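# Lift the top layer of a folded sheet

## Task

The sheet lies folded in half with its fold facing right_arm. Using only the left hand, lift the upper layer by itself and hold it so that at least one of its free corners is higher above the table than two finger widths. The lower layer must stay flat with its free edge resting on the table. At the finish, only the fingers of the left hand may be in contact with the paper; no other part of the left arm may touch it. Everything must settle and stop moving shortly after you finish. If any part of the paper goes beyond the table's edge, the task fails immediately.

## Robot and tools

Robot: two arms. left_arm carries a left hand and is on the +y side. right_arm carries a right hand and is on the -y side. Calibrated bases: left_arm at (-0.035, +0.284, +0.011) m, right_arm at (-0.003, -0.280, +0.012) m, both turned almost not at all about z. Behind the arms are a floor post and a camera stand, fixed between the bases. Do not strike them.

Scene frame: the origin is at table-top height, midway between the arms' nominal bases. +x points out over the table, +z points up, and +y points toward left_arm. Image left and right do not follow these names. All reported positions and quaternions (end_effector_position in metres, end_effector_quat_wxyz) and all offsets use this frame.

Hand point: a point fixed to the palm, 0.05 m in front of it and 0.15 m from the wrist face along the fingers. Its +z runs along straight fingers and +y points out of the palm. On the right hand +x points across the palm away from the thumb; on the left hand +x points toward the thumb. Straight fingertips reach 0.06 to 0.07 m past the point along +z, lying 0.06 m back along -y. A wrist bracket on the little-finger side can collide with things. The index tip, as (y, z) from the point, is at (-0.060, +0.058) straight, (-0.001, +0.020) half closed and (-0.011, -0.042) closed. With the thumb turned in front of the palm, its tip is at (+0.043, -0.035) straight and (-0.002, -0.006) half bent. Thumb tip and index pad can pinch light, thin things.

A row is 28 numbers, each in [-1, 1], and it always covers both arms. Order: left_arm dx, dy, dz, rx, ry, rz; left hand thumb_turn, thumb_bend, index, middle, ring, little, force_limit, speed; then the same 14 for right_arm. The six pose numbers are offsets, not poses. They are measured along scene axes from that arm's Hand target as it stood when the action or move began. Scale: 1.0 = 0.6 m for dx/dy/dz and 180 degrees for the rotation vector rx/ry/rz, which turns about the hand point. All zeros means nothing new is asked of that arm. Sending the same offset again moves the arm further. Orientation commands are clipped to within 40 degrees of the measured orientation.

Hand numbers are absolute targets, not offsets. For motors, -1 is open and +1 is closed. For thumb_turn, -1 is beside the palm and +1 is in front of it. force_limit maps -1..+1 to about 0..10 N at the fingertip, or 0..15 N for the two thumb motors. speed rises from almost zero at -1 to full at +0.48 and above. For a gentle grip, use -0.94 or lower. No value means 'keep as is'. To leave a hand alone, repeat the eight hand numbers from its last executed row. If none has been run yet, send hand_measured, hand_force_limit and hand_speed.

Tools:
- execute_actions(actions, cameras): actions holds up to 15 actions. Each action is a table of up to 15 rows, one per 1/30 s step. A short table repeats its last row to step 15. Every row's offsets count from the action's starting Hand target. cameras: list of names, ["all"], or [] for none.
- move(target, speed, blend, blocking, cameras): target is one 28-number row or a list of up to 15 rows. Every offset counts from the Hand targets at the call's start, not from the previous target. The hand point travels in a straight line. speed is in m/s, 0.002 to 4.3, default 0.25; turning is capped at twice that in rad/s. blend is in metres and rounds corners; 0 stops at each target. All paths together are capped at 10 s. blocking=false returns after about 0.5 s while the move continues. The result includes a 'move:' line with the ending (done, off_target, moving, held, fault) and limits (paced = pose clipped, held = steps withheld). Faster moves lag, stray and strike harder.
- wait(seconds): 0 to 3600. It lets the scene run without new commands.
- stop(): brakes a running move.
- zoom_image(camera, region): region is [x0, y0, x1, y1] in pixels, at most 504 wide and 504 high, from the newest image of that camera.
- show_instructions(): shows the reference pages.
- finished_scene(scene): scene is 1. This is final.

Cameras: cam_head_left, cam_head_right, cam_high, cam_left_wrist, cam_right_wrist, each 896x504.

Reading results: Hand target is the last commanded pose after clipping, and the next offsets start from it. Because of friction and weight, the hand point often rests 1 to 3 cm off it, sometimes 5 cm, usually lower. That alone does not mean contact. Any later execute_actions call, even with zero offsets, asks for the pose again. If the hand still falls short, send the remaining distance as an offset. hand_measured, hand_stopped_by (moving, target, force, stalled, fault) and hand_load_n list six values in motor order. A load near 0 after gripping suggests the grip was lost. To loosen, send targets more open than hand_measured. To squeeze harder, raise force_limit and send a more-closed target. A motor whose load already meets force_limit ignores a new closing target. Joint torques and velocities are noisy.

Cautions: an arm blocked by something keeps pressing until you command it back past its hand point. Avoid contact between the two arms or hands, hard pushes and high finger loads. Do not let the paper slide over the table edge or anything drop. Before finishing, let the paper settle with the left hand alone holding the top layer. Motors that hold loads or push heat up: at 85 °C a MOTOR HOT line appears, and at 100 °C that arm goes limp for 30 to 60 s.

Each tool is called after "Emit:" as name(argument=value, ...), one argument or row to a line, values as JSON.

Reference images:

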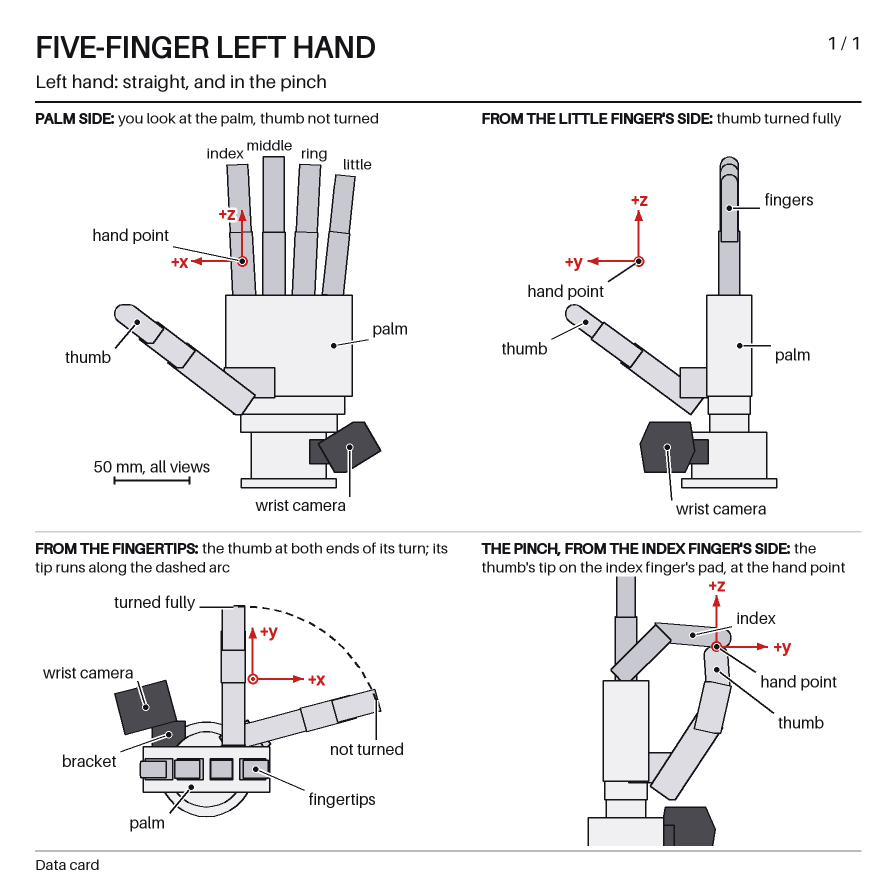

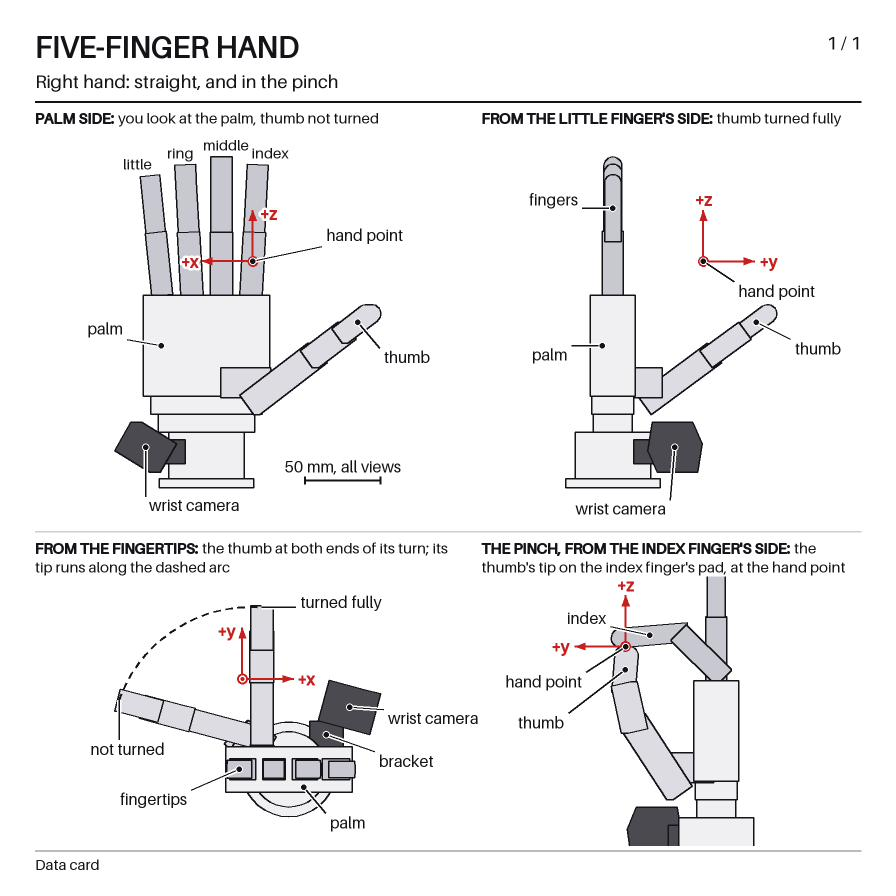

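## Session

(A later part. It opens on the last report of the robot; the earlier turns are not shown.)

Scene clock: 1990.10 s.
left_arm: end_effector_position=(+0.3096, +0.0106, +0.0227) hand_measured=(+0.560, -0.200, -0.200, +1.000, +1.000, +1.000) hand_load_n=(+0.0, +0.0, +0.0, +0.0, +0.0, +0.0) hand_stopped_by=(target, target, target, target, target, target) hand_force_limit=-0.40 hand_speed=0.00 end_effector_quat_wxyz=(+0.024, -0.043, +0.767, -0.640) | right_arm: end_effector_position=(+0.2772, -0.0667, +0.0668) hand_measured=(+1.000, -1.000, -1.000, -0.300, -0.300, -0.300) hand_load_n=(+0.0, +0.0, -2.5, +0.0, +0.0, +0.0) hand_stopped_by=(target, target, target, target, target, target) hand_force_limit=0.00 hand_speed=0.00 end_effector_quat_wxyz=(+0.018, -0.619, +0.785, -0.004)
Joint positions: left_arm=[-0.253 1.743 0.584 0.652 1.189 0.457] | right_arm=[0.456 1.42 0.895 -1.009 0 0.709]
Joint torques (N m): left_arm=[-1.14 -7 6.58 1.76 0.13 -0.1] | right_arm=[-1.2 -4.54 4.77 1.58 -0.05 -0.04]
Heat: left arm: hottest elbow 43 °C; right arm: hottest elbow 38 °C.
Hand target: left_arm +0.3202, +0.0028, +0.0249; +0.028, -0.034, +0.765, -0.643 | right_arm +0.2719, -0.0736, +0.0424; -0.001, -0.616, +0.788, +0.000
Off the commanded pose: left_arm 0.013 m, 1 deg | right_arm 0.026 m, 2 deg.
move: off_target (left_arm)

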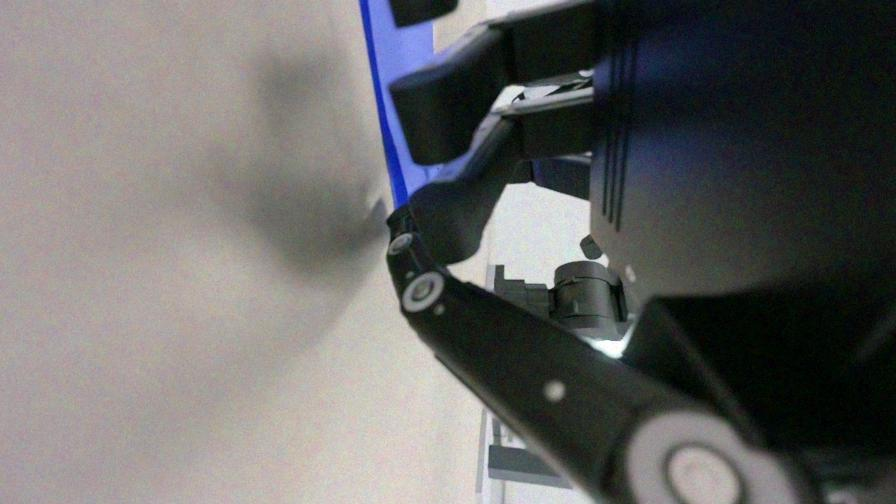

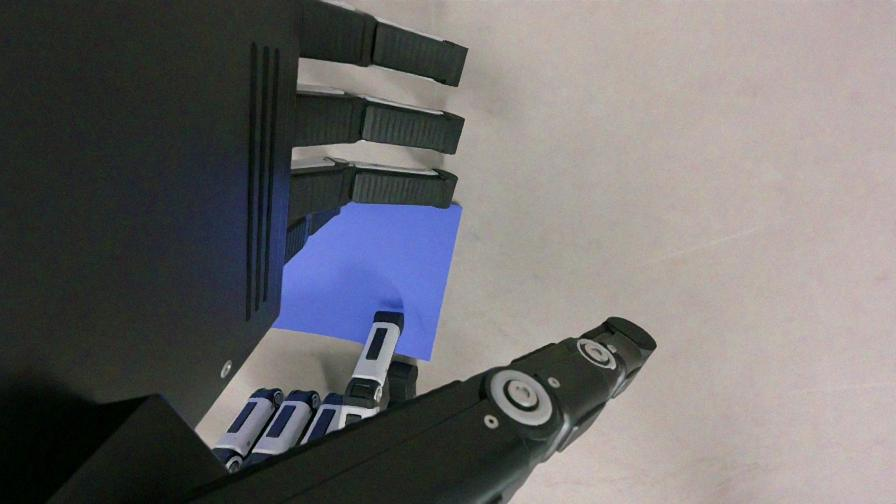

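Emit:
move(
  target=[-0.0015, -0.0083, 0, 0, 0, 0, 0.56, -0.2, -0.2, 1, 1, 1, -0.4, 0, 0, 0, 0, 0, 0, 0, 1, -1, -1, -0.3, -0.3, -0.3, 0, 0],
  speed=0.03,
  cameras=["cam_left_wrist", "cam_right_wrist"],
)

Emit:
zoom_image(
  camera="cam_left_wrist",
  region=[320, 0, 500, 260],
)

Emit:
zoom_image(
  camera="cam_right_wrist",
  region=[280, 280, 460, 440],
)

Scene clock: 1998.90 s.
left_arm: end_effector_position=(+0.3093, +0.0063, +0.0228) hand_measured=(+0.560, -0.200, -0.200, +1.000, +1.000, +1.000) hand_load_n=(+0.0, +0.0, +0.0, +0.0, +0.0, +0.0) hand_stopped_by=(target, target, target, target, target, target) hand_force_limit=-0.40 hand_speed=0.00 end_effector_quat_wxyz=(+0.024, -0.043, +0.767, -0.639) | right_arm: end_effector_position=(+0.2772, -0.0667, +0.0668) hand_measured=(+1.000, -1.000, -1.000, -0.300, -0.300, -0.300) hand_load_n=(+0.0, +0.0, -3.0, +0.0, +0.0, +0.0) hand_stopped_by=(target, target, target, target, target, target) hand_force_limit=0.00 hand_speed=0.00 end_effector_quat_wxyz=(+0.018, -0.619, +0.785, -0.004)
Joint positions: left_arm=[-0.265 1.746 0.584 0.67 1.177 0.441] | right_arm=[0.456 1.42 0.895 -1.009 0 0.709]
Joint torques (N m): left_arm=[-1.26 -6.95 6.54 1.73 0.13 -0.15] | right_arm=[-1.2 -4.48 4.77 1.57 -0.05 -0.05]
Heat: left arm: hottest elbow 43 °C; right arm: hottest elbow 38 °C.
Hand target: left_arm +0.3193, -0.0022, +0.0250; +0.028, -0.034, +0.765, -0.643 | right_arm +0.2719, -0.0736, +0.0424; -0.001, -0.616, +0.788, +0.000
Off the commanded pose: left_arm 0.013 m, 1 deg | right_arm 0.026 m, 2 deg.
move: off_target (left_arm)

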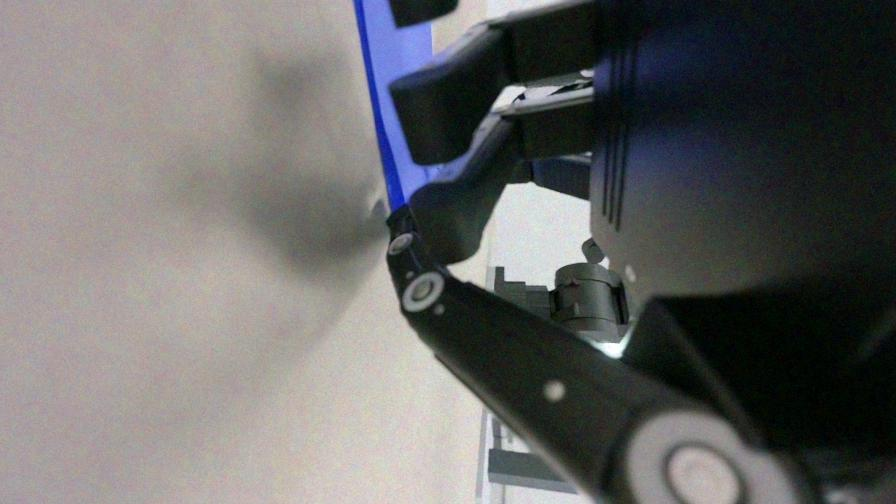

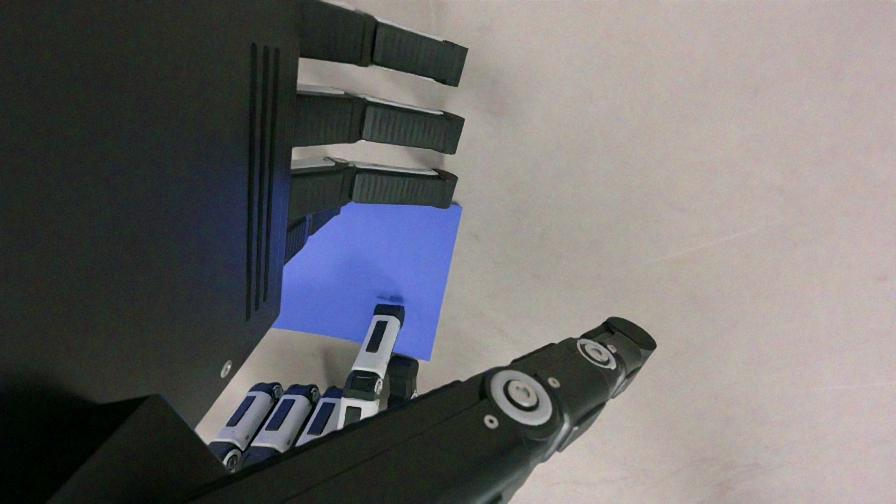

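Scaled by 1.938 from the camera's image (finer frame: 1280x720).

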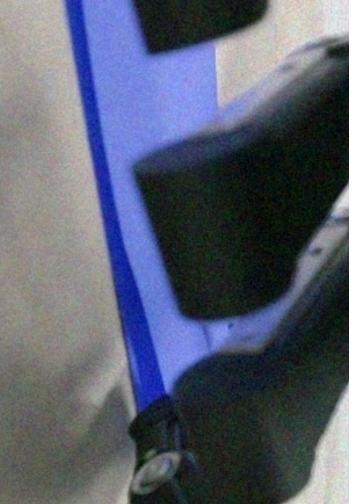

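Scaled by 2.800 from the camera's image (finer frame: 1280x720).

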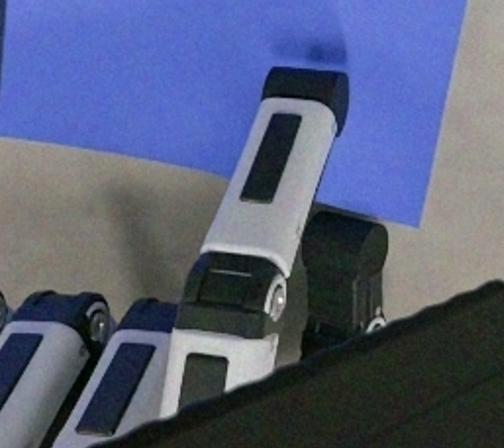

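Emit:
move(
  target=[-0.001, -0.004, -0.003, 0, 0, 0, 0.56, -0.2, -0.2, 1, 1, 1, -0.4, 0, 0, 0, 0, 0, 0, 0, 1, -1, -1, -0.3, -0.3, -0.3, 0, 0],
  speed=0.03,
  cameras=["cam_left_wrist", "cam_right_wrist"],
)

Emit:
zoom_image(
  camera="cam_left_wrist",
  region=[320, 0, 500, 260],
)

Emit:
zoom_image(
  camera="cam_right_wrist",
  region=[280, 280, 460, 440],
)

Scene clock: 2019.60 s.
left_arm: end_effector_position=(+0.3091, +0.0041, +0.0208) hand_measured=(+0.560, -0.200, -0.200, +1.000, +1.000, +1.000) hand_load_n=(+0.0, +0.0, +0.0, +0.0, +0.0, +0.0) hand_stopped_by=(target, target, target, target, target, target) hand_force_limit=-0.40 hand_speed=0.00 end_effector_quat_wxyz=(+0.024, -0.043, +0.767, -0.639) | right_arm: end_effector_position=(+0.2772, -0.0667, +0.0668) hand_measured=(+1.000, -1.000, -1.000, -0.300, -0.300, -0.300) hand_load_n=(+0.0, +0.0, -3.0, +0.0, +0.0, +0.0) hand_stopped_by=(target, target, target, target, target, target) hand_force_limit=0.00 hand_speed=0.00 end_effector_quat_wxyz=(+0.018, -0.619, +0.785, -0.004)
Joint positions: left_arm=[-0.271 1.754 0.584 0.685 1.172 0.434] | right_arm=[0.456 1.42 0.895 -1.009 0 0.709]
Joint torques (N m): left_arm=[-1.2 -7.06 6.43 1.8 0.11 -0.16] | right_arm=[-1.2 -4.48 4.77 1.61 -0.06 -0.04]
Heat: left arm: hottest elbow 43 °C; right arm: hottest elbow 37 °C.
Hand target: left_arm +0.3187, -0.0046, +0.0231; +0.028, -0.034, +0.765, -0.643 | right_arm +0.2719, -0.0736, +0.0424; -0.001, -0.616, +0.788, +0.000
Off the commanded pose: left_arm 0.013 m, 1 deg | right_arm 0.026 m, 2 deg.
move: off_target (left_arm)

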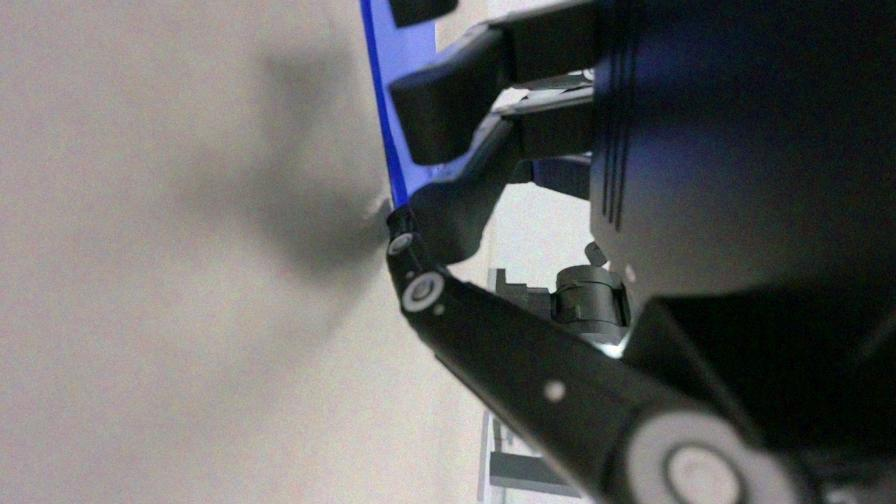

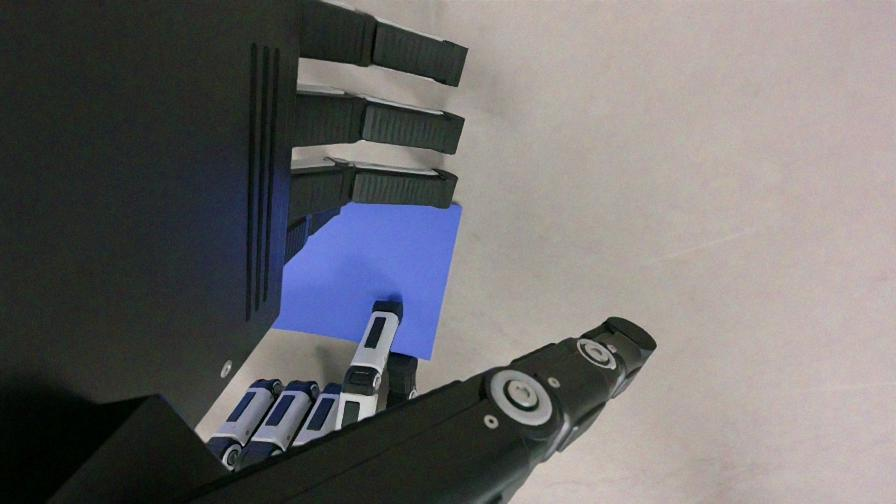

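Scaled by 1.938 from the camera's image (finer frame: 1280x720).

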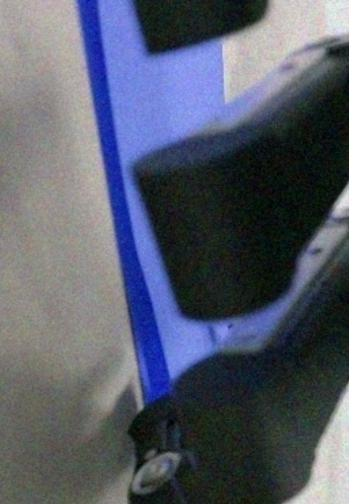

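Scaled by 2.800 from the camera's image (finer frame: 1280x720).

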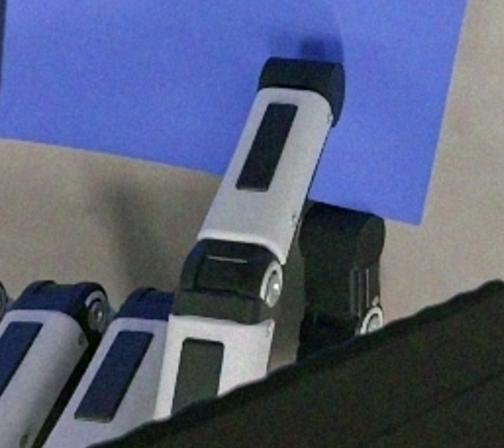

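Emit:
move(
  target=[-0.001, -0.007, 0.0003, 0, 0, 0, 0.56, -0.2, -0.35, 1, 1, 1, -0.4, 0, 0, 0, 0, 0, 0, 0, 1, -1, -1, -0.3, -0.3, -0.3, 0, 0],
  speed=0.03,
  cameras=["cam_left_wrist", "cam_right_wrist"],
)

Emit:
zoom_image(
  camera="cam_left_wrist",
  region=[320, 0, 500, 260],
)

Emit:
zoom_image(
  camera="cam_right_wrist",
  region=[280, 280, 460, 440],
)

Scene clock: 2039.37 s.
left_arm: end_effector_position=(+0.3081, -0.0003, +0.0211) hand_measured=(+0.560, -0.200, -0.350, +1.000, +1.000, +1.000) hand_load_n=(+0.0, +0.0, +0.0, +0.0, +0.0, +0.0) hand_stopped_by=(target, target, target, target, target, target) hand_force_limit=-0.40 hand_speed=0.00 end_effector_quat_wxyz=(+0.024, -0.043, +0.767, -0.639) | right_arm: end_effector_position=(+0.2772, -0.0667, +0.0668) hand_measured=(+1.000, -1.000, -1.000, -0.300, -0.300, -0.300) hand_load_n=(+0.0, +0.0, -2.5, +0.0, +0.5, +0.0) hand_stopped_by=(target, target, target, target, target, target) hand_force_limit=0.00 hand_speed=0.00 end_effector_quat_wxyz=(+0.018, -0.619, +0.785, -0.004)
Joint positions: left_arm=[-0.283 1.756 0.584 0.698 1.162 0.422] | right_arm=[0.456 1.42 0.895 -1.009 0 0.709]
Joint torques (N m): left_arm=[-1.2 -7.06 6.52 1.77 0.12 -0.14] | right_arm=[-1.2 -4.48 4.75 1.57 -0.06 -0.04]
Heat: left arm: hottest elbow 43 °C; right arm: hottest elbow 37 °C.
Hand target: left_arm +0.3181, -0.0088, +0.0233; +0.028, -0.034, +0.765, -0.643 | right_arm +0.2719, -0.0736, +0.0424; -0.001, -0.616, +0.788, +0.000
Off the commanded pose: left_arm 0.013 m, 1 deg | right_arm 0.026 m, 2 deg.
move: off_target (left_arm)

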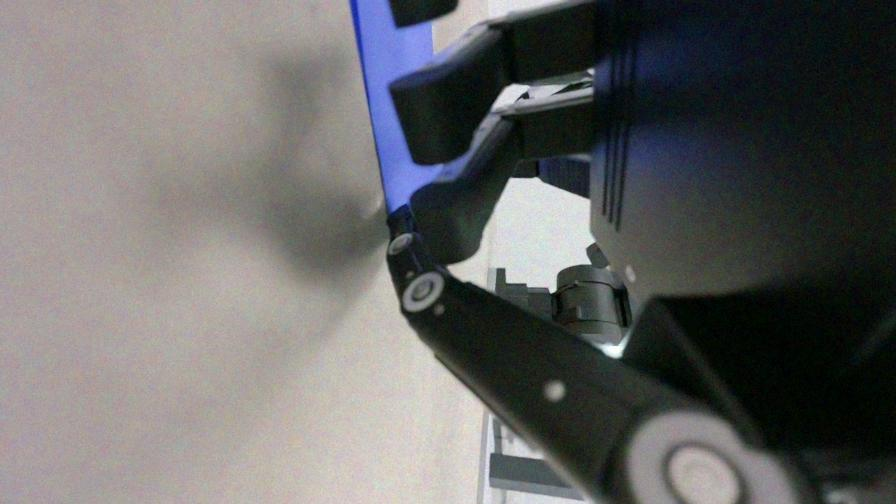

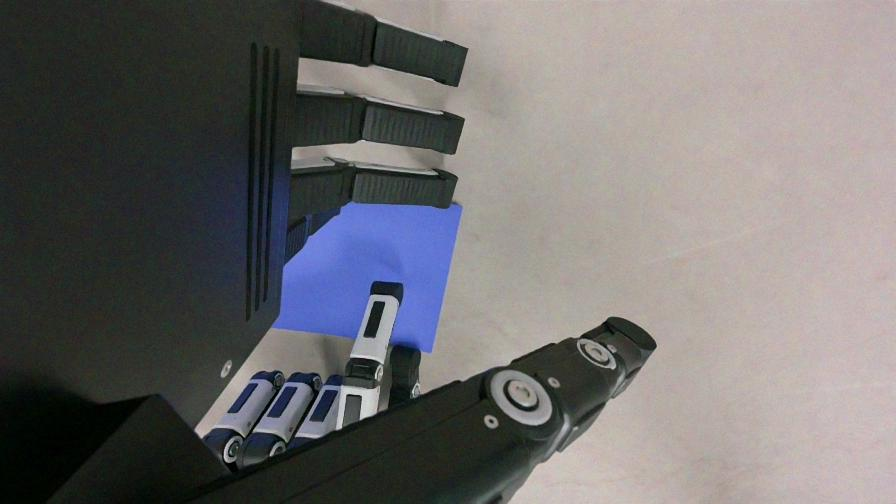

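Scaled by 1.938 from the camera's image (finer frame: 1280x720).

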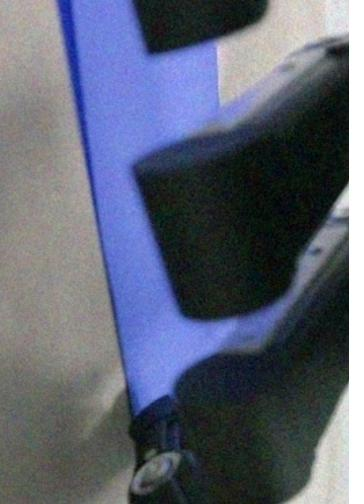

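Scaled by 2.800 from the camera's image (finer frame: 1280x720).

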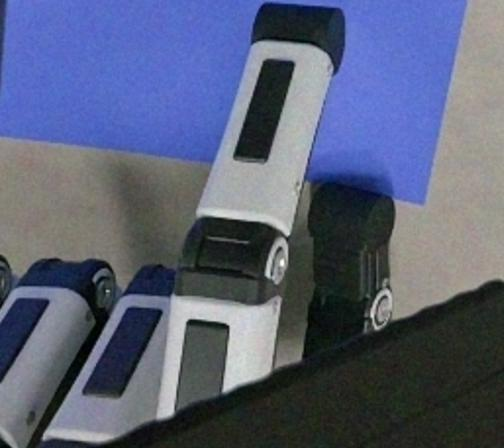

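Emit:
move(
  target=[0.0, 0.025, 0.002, 0, 0, 0, 0.56, -0.2, -0.35, 1, 1, 1, -0.4, 0, 0, 0, 0, 0, 0, 0, 1, -1, -1, -0.3, -0.3, -0.3, 0, 0],
  speed=0.05,
  cameras=["cam_left_wrist", "cam_right_wrist"],
)

Emit:
zoom_image(
  camera="cam_left_wrist",
  region=[320, 0, 500, 260],
)

Emit:
zoom_image(
  camera="cam_right_wrist",
  region=[280, 280, 460, 440],
)

Scene clock: 2133.03 s.
left_arm: end_effector_position=(+0.3052, +0.0046, +0.0203) hand_measured=(+0.560, -0.200, -0.350, +1.000, +1.000, +1.000) hand_load_n=(+0.0, +0.0, +0.0, +0.0, +0.5, +0.0) hand_stopped_by=(target, target, target, target, target, target) hand_force_limit=-0.40 hand_speed=0.00 end_effector_quat_wxyz=(+0.017, -0.037, +0.766, -0.641) | right_arm: end_effector_position=(+0.2772, -0.0667, +0.0668) hand_measured=(+1.000, -1.000, -1.000, -0.300, -0.300, -0.300) hand_load_n=(+0.0, +0.0, -3.0, +0.0, +0.0, +0.0) hand_stopped_by=(target, target, target, target, target, target) hand_force_limit=0.00 hand_speed=0.00 end_effector_quat_wxyz=(+0.018, -0.619, +0.785, -0.004)
Joint positions: left_arm=[-0.27 1.756 0.584 0.672 1.191 0.448] | right_arm=[0.456 1.42 0.895 -1.009 0 0.709]
Joint torques (N m): left_arm=[1.14 -8.18 5.91 0.94 0.28 0.05] | right_arm=[-1.2 -4.42 4.77 1.57 -0.06 -0.05]
Heat: left arm: hottest elbow 43 °C; right arm: hottest elbow 37 °C.
Hand target: left_arm +0.3182, +0.0063, +0.0245; +0.028, -0.034, +0.765, -0.643 | right_arm +0.2719, -0.0736, +0.0424; -0.001, -0.616, +0.788, +0.000
Off the commanded pose: left_arm 0.014 m, 1 deg | right_arm 0.026 m, 2 deg.
move: off_target (left_arm)

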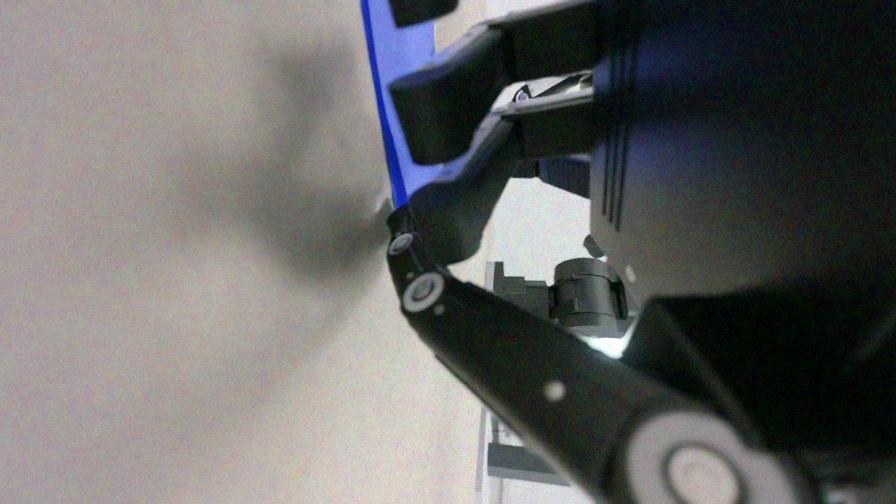

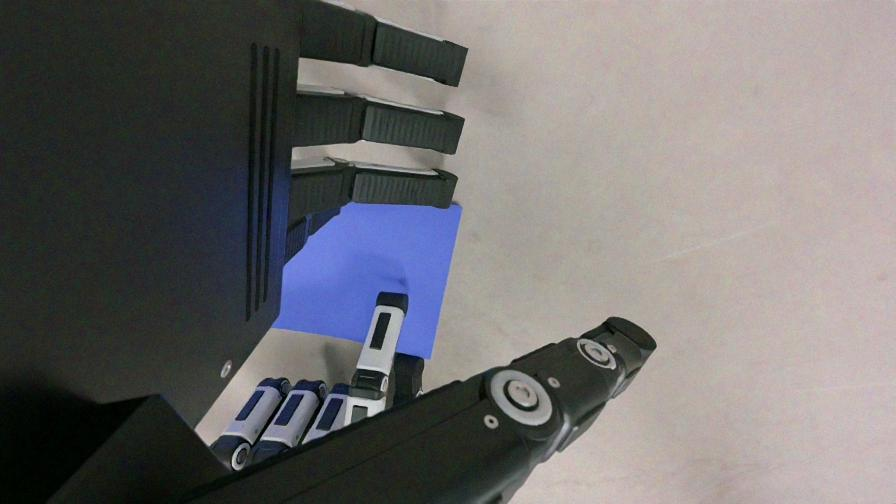

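Scaled by 1.938 from the camera's image (finer frame: 1280x720).

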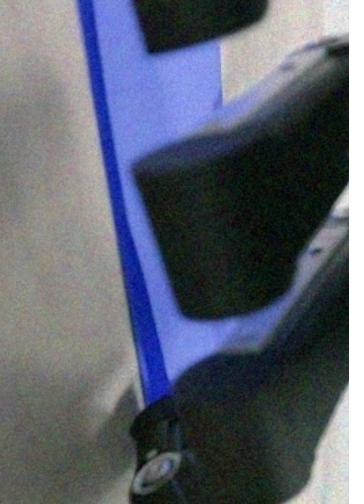

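Scaled by 2.800 from the camera's image (finer frame: 1280x720).

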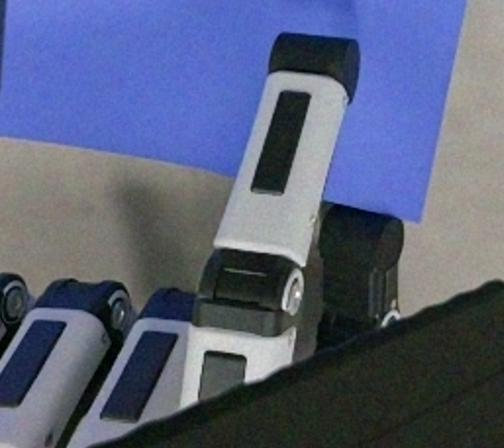

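Emit:
move(
  target=[
    [0.0, 0.04, 0.06, 0, 0, 0, 0.56, -0.2, -0.35, 1, 1, 1, -0.4, 0, 0, 0, 0, 0, 0, 0, 1, -1, -1, -0.3, -0.3, -0.3, 0, 0],
    [-0.0937, 0.0845, 0.069, 0, 0, 0.1667, 0.56, -0.2, -0.35, 1, 1, 1, -0.4, 0, 0, 0, 0, 0, 0, 0, 1, -1, -1, -0.3, -0.3, -0.3, 0, 0],
  ],
  speed=0.12,
  blend=0.02,
  cameras=["cam_left_wrist", "cam_right_wrist"],
)

Emit:
zoom_image(
  camera="cam_left_wrist",
  region=[240, 0, 540, 260],
)

Scene clock: 2147.10 s.
left_arm: end_effector_position=(+0.2660, +0.0608, +0.0619) hand_measured=(+0.560, -0.200, -0.350, +1.000, +1.000, +1.000) hand_load_n=(+0.0, +0.0, +0.0, +0.0, +0.0, +0.0) hand_stopped_by=(target, target, target, target, target, target) hand_force_limit=-0.40 hand_speed=0.00 end_effector_quat_wxyz=(+0.193, -0.237, +0.733, -0.608) | right_arm: end_effector_position=(+0.2772, -0.0667, +0.0668) hand_measured=(+1.000, -1.000, -1.000, -0.300, -0.300, -0.300) hand_load_n=(+0.0, +0.0, -3.0, +0.5, +0.0, +0.0) hand_stopped_by=(target, target, target, target, target, target) hand_force_limit=0.00 hand_speed=0.00 end_effector_quat_wxyz=(+0.018, -0.619, +0.785, -0.004)
Joint positions: left_arm=[-0.263 1.352 0.19 0.92 0.681 0.15] | right_arm=[0.456 1.42 0.895 -1.009 0 0.709]
Joint torques (N m): left_arm=[-1.2 -4.01 3.97 2.26 -0.09 -0.14] | right_arm=[-1.2 -4.54 4.78 1.57 -0.06 -0.04]
Heat: left arm: hottest elbow 43 °C; right arm: hottest elbow 37 °C.
Hand target: left_arm +0.2620, +0.0569, +0.0660; +0.194, -0.230, +0.730, -0.613 | right_arm +0.2719, -0.0736, +0.0424; -0.001, -0.616, +0.788, +0.000
Off the commanded pose: left_arm 0.007 m, 1 deg | right_arm 0.026 m, 2 deg.
move: done

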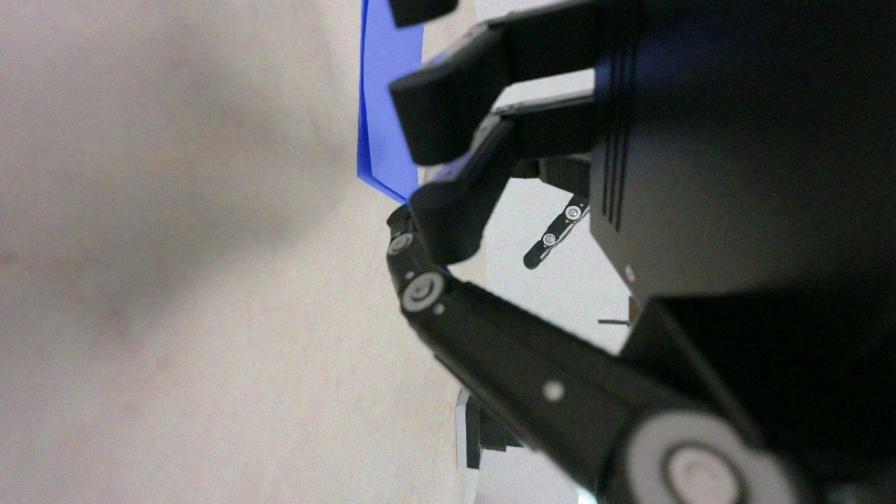

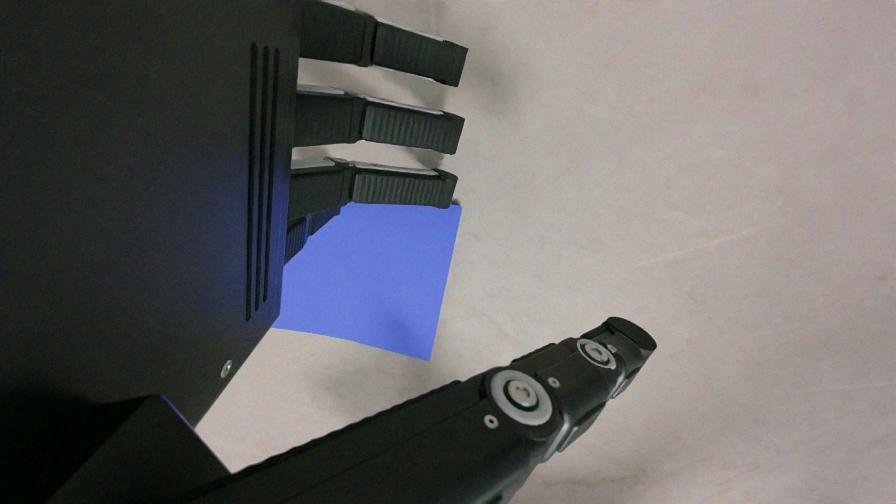

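Scaled by 1.680 from the camera's image (finer frame: 1280x720).

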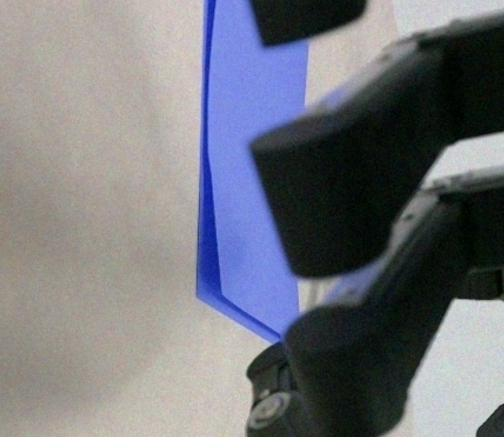

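Emit:
move(
  target=[0.0367, -0.0483, -0.0583, 0, 0, 0, 0.56, -0.2, -0.35, 1, 1, 1, -0.4, 0, 0, 0, 0, 0, 0, 0, 1, -1, -1, -0.3, -0.3, -0.3, 0, 0],
  speed=0.08,
  cameras=["cam_left_wrist", "cam_right_wrist"],
)

Emit:
zoom_image(
  camera="cam_left_wrist",
  region=[280, 0, 520, 260],
)

Emit:
zoom_image(
  camera="cam_right_wrist",
  region=[300, 280, 480, 440],
)

Scene clock: 2208.20 s.
left_arm: end_effector_position=(+0.2776, +0.0359, +0.0262) hand_measured=(+0.560, -0.200, -0.350, +1.000, +1.000, +1.000) hand_load_n=(+0.0, +0.0, +0.0, +0.0, +0.0, +0.0) hand_stopped_by=(target, target, target, target, target, target) hand_force_limit=-0.40 hand_speed=0.00 end_effector_quat_wxyz=(+0.192, -0.238, +0.735, -0.606) | right_arm: end_effector_position=(+0.2772, -0.0667, +0.0668) hand_measured=(+1.000, -1.000, -1.000, -0.300, -0.300, -0.300) hand_load_n=(+0.0, +0.0, -3.0, +0.0, +0.0, +0.0) hand_stopped_by=(target, target, target, target, target, target) hand_force_limit=0.00 hand_speed=0.00 end_effector_quat_wxyz=(+0.018, -0.619, +0.785, -0.004)
Joint positions: left_arm=[-0.35 1.622 0.23 1.157 0.597 0.127] | right_arm=[0.456 1.42 0.895 -1.009 0 0.709]
Joint torques (N m): left_arm=[-1.2 -4.31 4.41 2.29 -0.1 -0.15] | right_arm=[-1.2 -4.42 4.77 1.59 -0.06 -0.04]
Heat: left arm: hottest elbow 42 °C; right arm: hottest elbow 37 °C.
Hand target: left_arm +0.2839, +0.0280, +0.0309; +0.194, -0.231, +0.730, -0.613 | right_arm +0.2719, -0.0736, +0.0424; -0.001, -0.616, +0.788, +0.000
Off the commanded pose: left_arm 0.011 m, 1 deg | right_arm 0.026 m, 2 deg.
move: off_target (left_arm)

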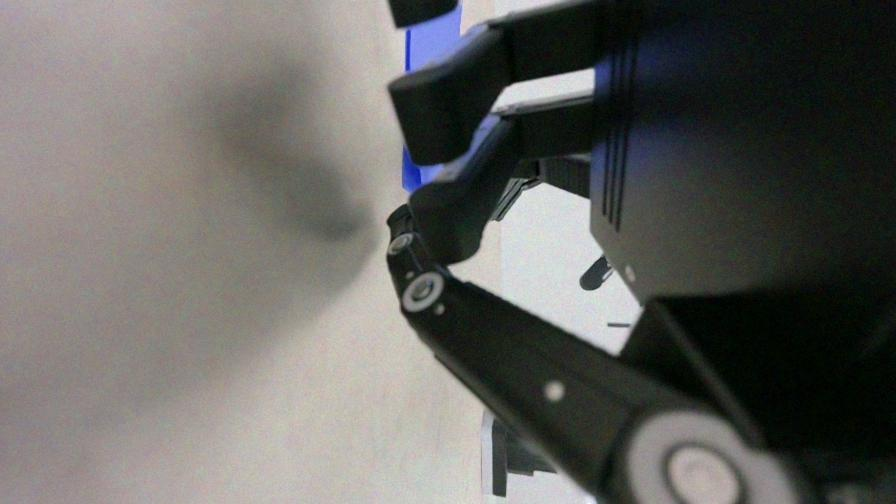

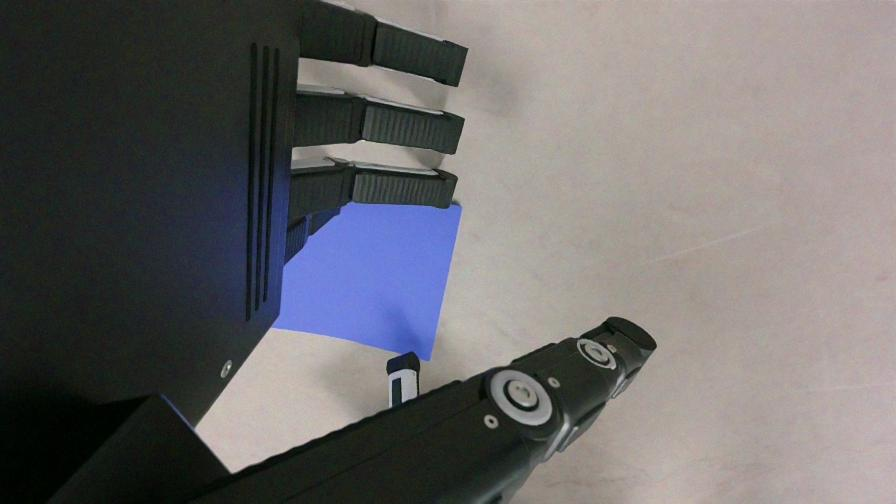

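Scaled by 1.938 from the camera's image (finer frame: 1280x720).

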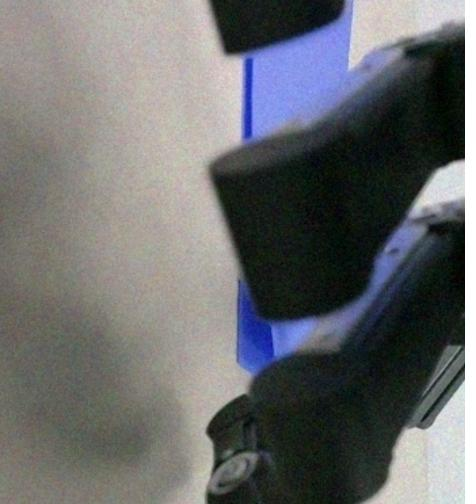

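Scaled by 2.800 from the camera's image (finer frame: 1280x720).

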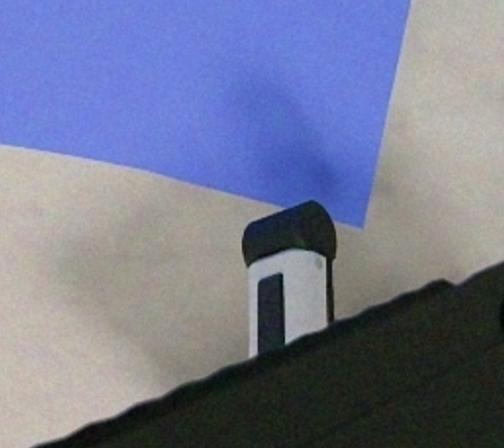

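Emit:
move(
  target=[0, 0, -0.0095, 0, 0, 0, 0.56, -0.2, -0.35, 1, 1, 1, -0.4, 0, 0, 0, 0, 0, 0, 0, 1, -1, -1, -0.3, -0.3, -0.3, 0, 0],
  speed=0.03,
  cameras=["cam_left_wrist", "cam_right_wrist"],
)

Emit:
zoom_image(
  camera="cam_left_wrist",
  region=[280, 0, 520, 260],
)

Scene clock: 2223.17 s.
left_arm: end_effector_position=(+0.2774, +0.0359, +0.0208) hand_measured=(+0.560, -0.200, -0.350, +1.000, +1.000, +1.000) hand_load_n=(-0.5, +0.0, +0.0, +0.0, +0.0, +0.0) hand_stopped_by=(target, target, target, target, target, target) hand_force_limit=-0.40 hand_speed=0.00 end_effector_quat_wxyz=(+0.191, -0.238, +0.735, -0.606) | right_arm: end_effector_position=(+0.2772, -0.0667, +0.0668) hand_measured=(+1.000, -1.000, -1.000, -0.300, -0.300, -0.300) hand_load_n=(+0.0, +0.0, -3.0, +0.0, +0.0, +0.0) hand_stopped_by=(target, target, target, target, target, target) hand_force_limit=0.00 hand_speed=0.00 end_effector_quat_wxyz=(+0.018, -0.619, +0.785, -0.004)
Joint positions: left_arm=[-0.35 1.657 0.23 1.192 0.597 0.126] | right_arm=[0.456 1.42 0.895 -1.009 0 0.709]
Joint torques (N m): left_arm=[-1.2 -4.48 4.19 2.28 -0.1 -0.12] | right_arm=[-1.14 -4.37 4.75 1.58 -0.06 -0.05]
Heat: left arm: hottest elbow 41 °C; right arm: hottest elbow 37 °C.
Hand target: left_arm +0.2839, +0.0280, +0.0252; +0.193, -0.230, +0.730, -0.613 | right_arm +0.2719, -0.0736, +0.0424; -0.001, -0.616, +0.788, +0.000
Off the commanded pose: left_arm 0.011 m, 1 deg | right_arm 0.026 m, 2 deg.
move: off_target (left_arm)

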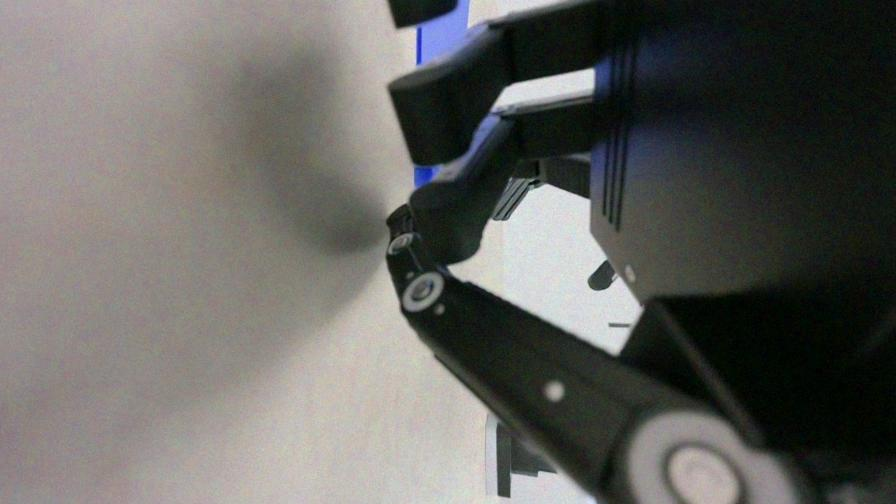

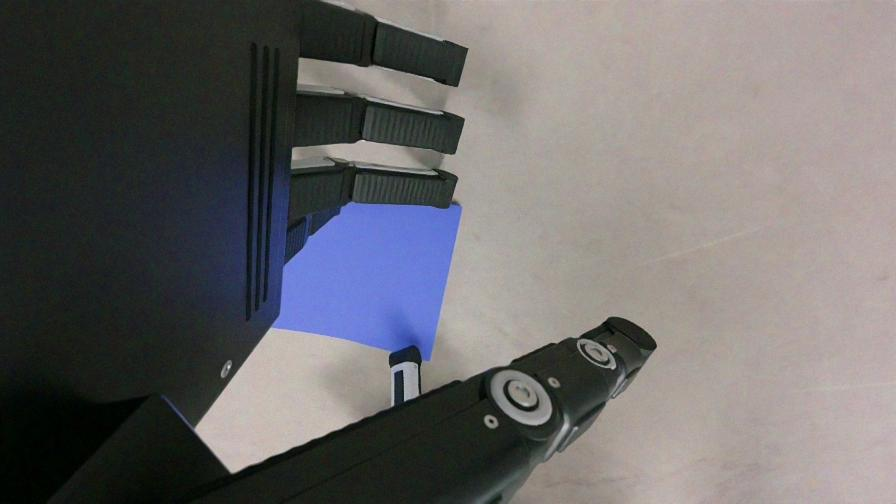

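Scaled by 1.938 from the camera's image (finer frame: 1280x720).

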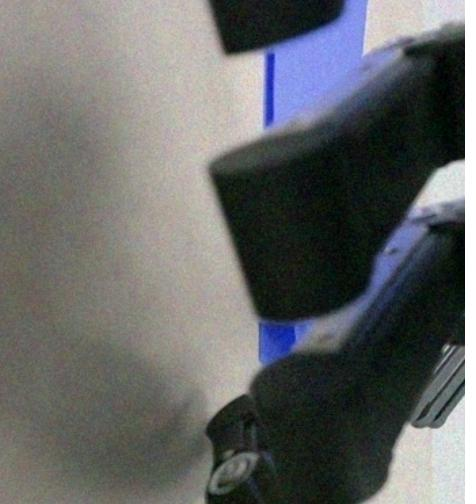

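Emit:
move(
  target=[0.0115, -0.0164, 0, 0, 0, 0, 0.56, -0.2, -0.35, 1, 1, 1, -0.4, 0, 0, 0, 0, 0, 0, 0, 1, -1, -1, -0.3, -0.3, -0.3, 0, 0],
  speed=0.03,
  cameras=["cam_left_wrist", "cam_right_wrist"],
)

Emit:
zoom_image(
  camera="cam_left_wrist",
  region=[280, 0, 520, 260],
)

Emit:
zoom_image(
  camera="cam_right_wrist",
  region=[300, 280, 480, 440],
)

Scene clock: 2235.87 s.
left_arm: end_effector_position=(+0.2862, +0.0258, +0.0242) hand_measured=(+0.560, -0.200, -0.350, +1.000, +1.000, +1.000) hand_load_n=(+0.0, +0.0, +0.0, +0.5, +0.0, -0.5) hand_stopped_by=(target, target, target, target, target, target) hand_force_limit=-0.40 hand_speed=0.00 end_effector_quat_wxyz=(+0.196, -0.234, +0.732, -0.609) | right_arm: end_effector_position=(+0.2772, -0.0667, +0.0668) hand_measured=(+1.000, -1.000, -1.000, -0.300, -0.300, -0.300) hand_load_n=(+0.0, +0.0, -3.0, +0.0, +0.0, +0.0) hand_stopped_by=(target, target, target, target, target, target) hand_force_limit=0.00 hand_speed=0.00 end_effector_quat_wxyz=(+0.018, -0.619, +0.785, -0.004)
Joint positions: left_arm=[-0.375 1.666 0.256 1.192 0.571 0.12] | right_arm=[0.456 1.42 0.895 -1.009 0 0.709]
Joint torques (N m): left_arm=[-1.26 -4.54 4.4 1.84 -0.1 -0.1] | right_arm=[-1.26 -4.48 4.75 1.59 -0.05 -0.05]
Heat: left arm: hottest elbow 41 °C; right arm: hottest elbow 37 °C.
Hand target: left_arm +0.2909, +0.0181, +0.0253; +0.194, -0.230, +0.730, -0.613 | right_arm +0.2719, -0.0736, +0.0424; -0.001, -0.616, +0.788, +0.000
Off the commanded pose: left_arm 0.009 m, 1 deg | right_arm 0.026 m, 2 deg.
move: done

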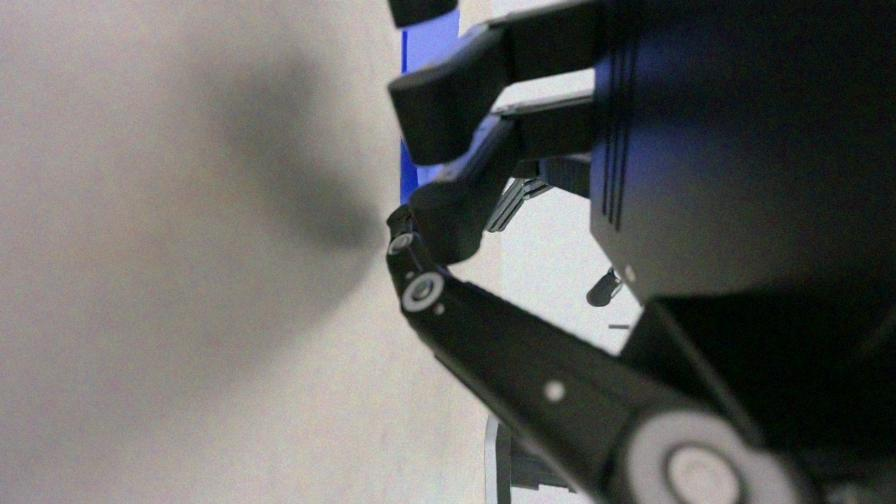

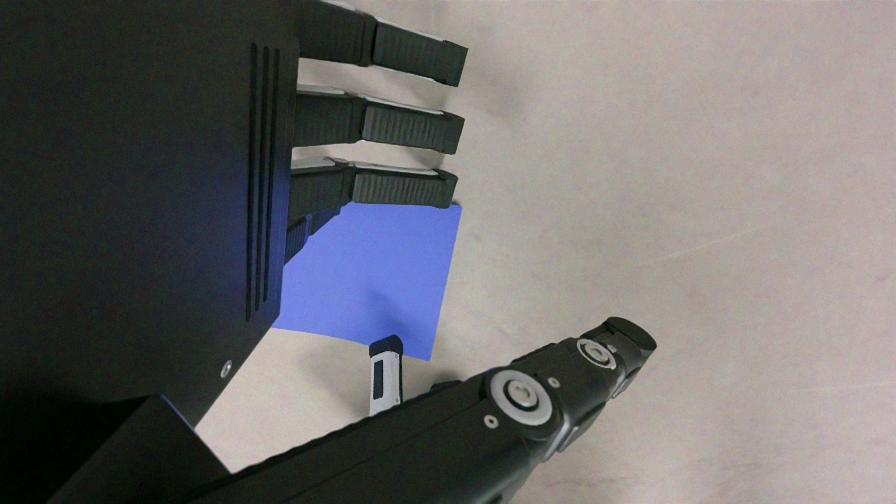

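Scaled by 1.938 from the camera's image (finer frame: 1280x720).

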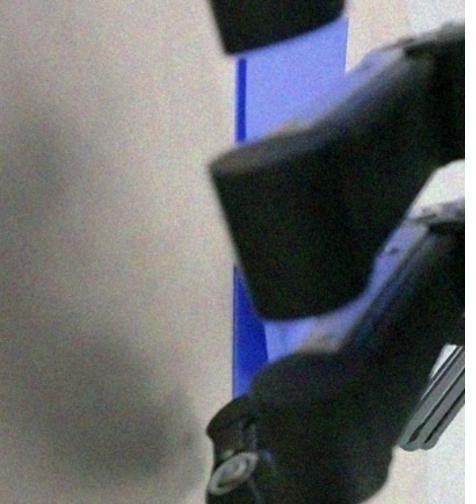

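Scaled by 2.800 from the camera's image (finer frame: 1280x720).

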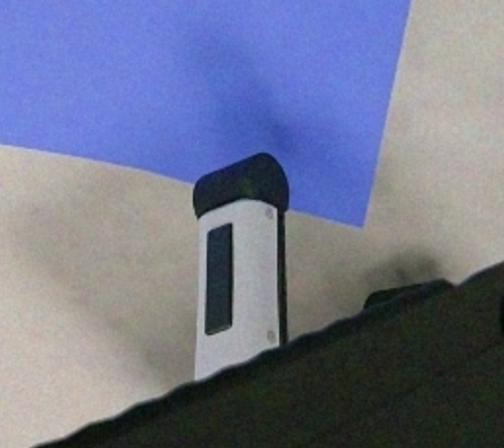

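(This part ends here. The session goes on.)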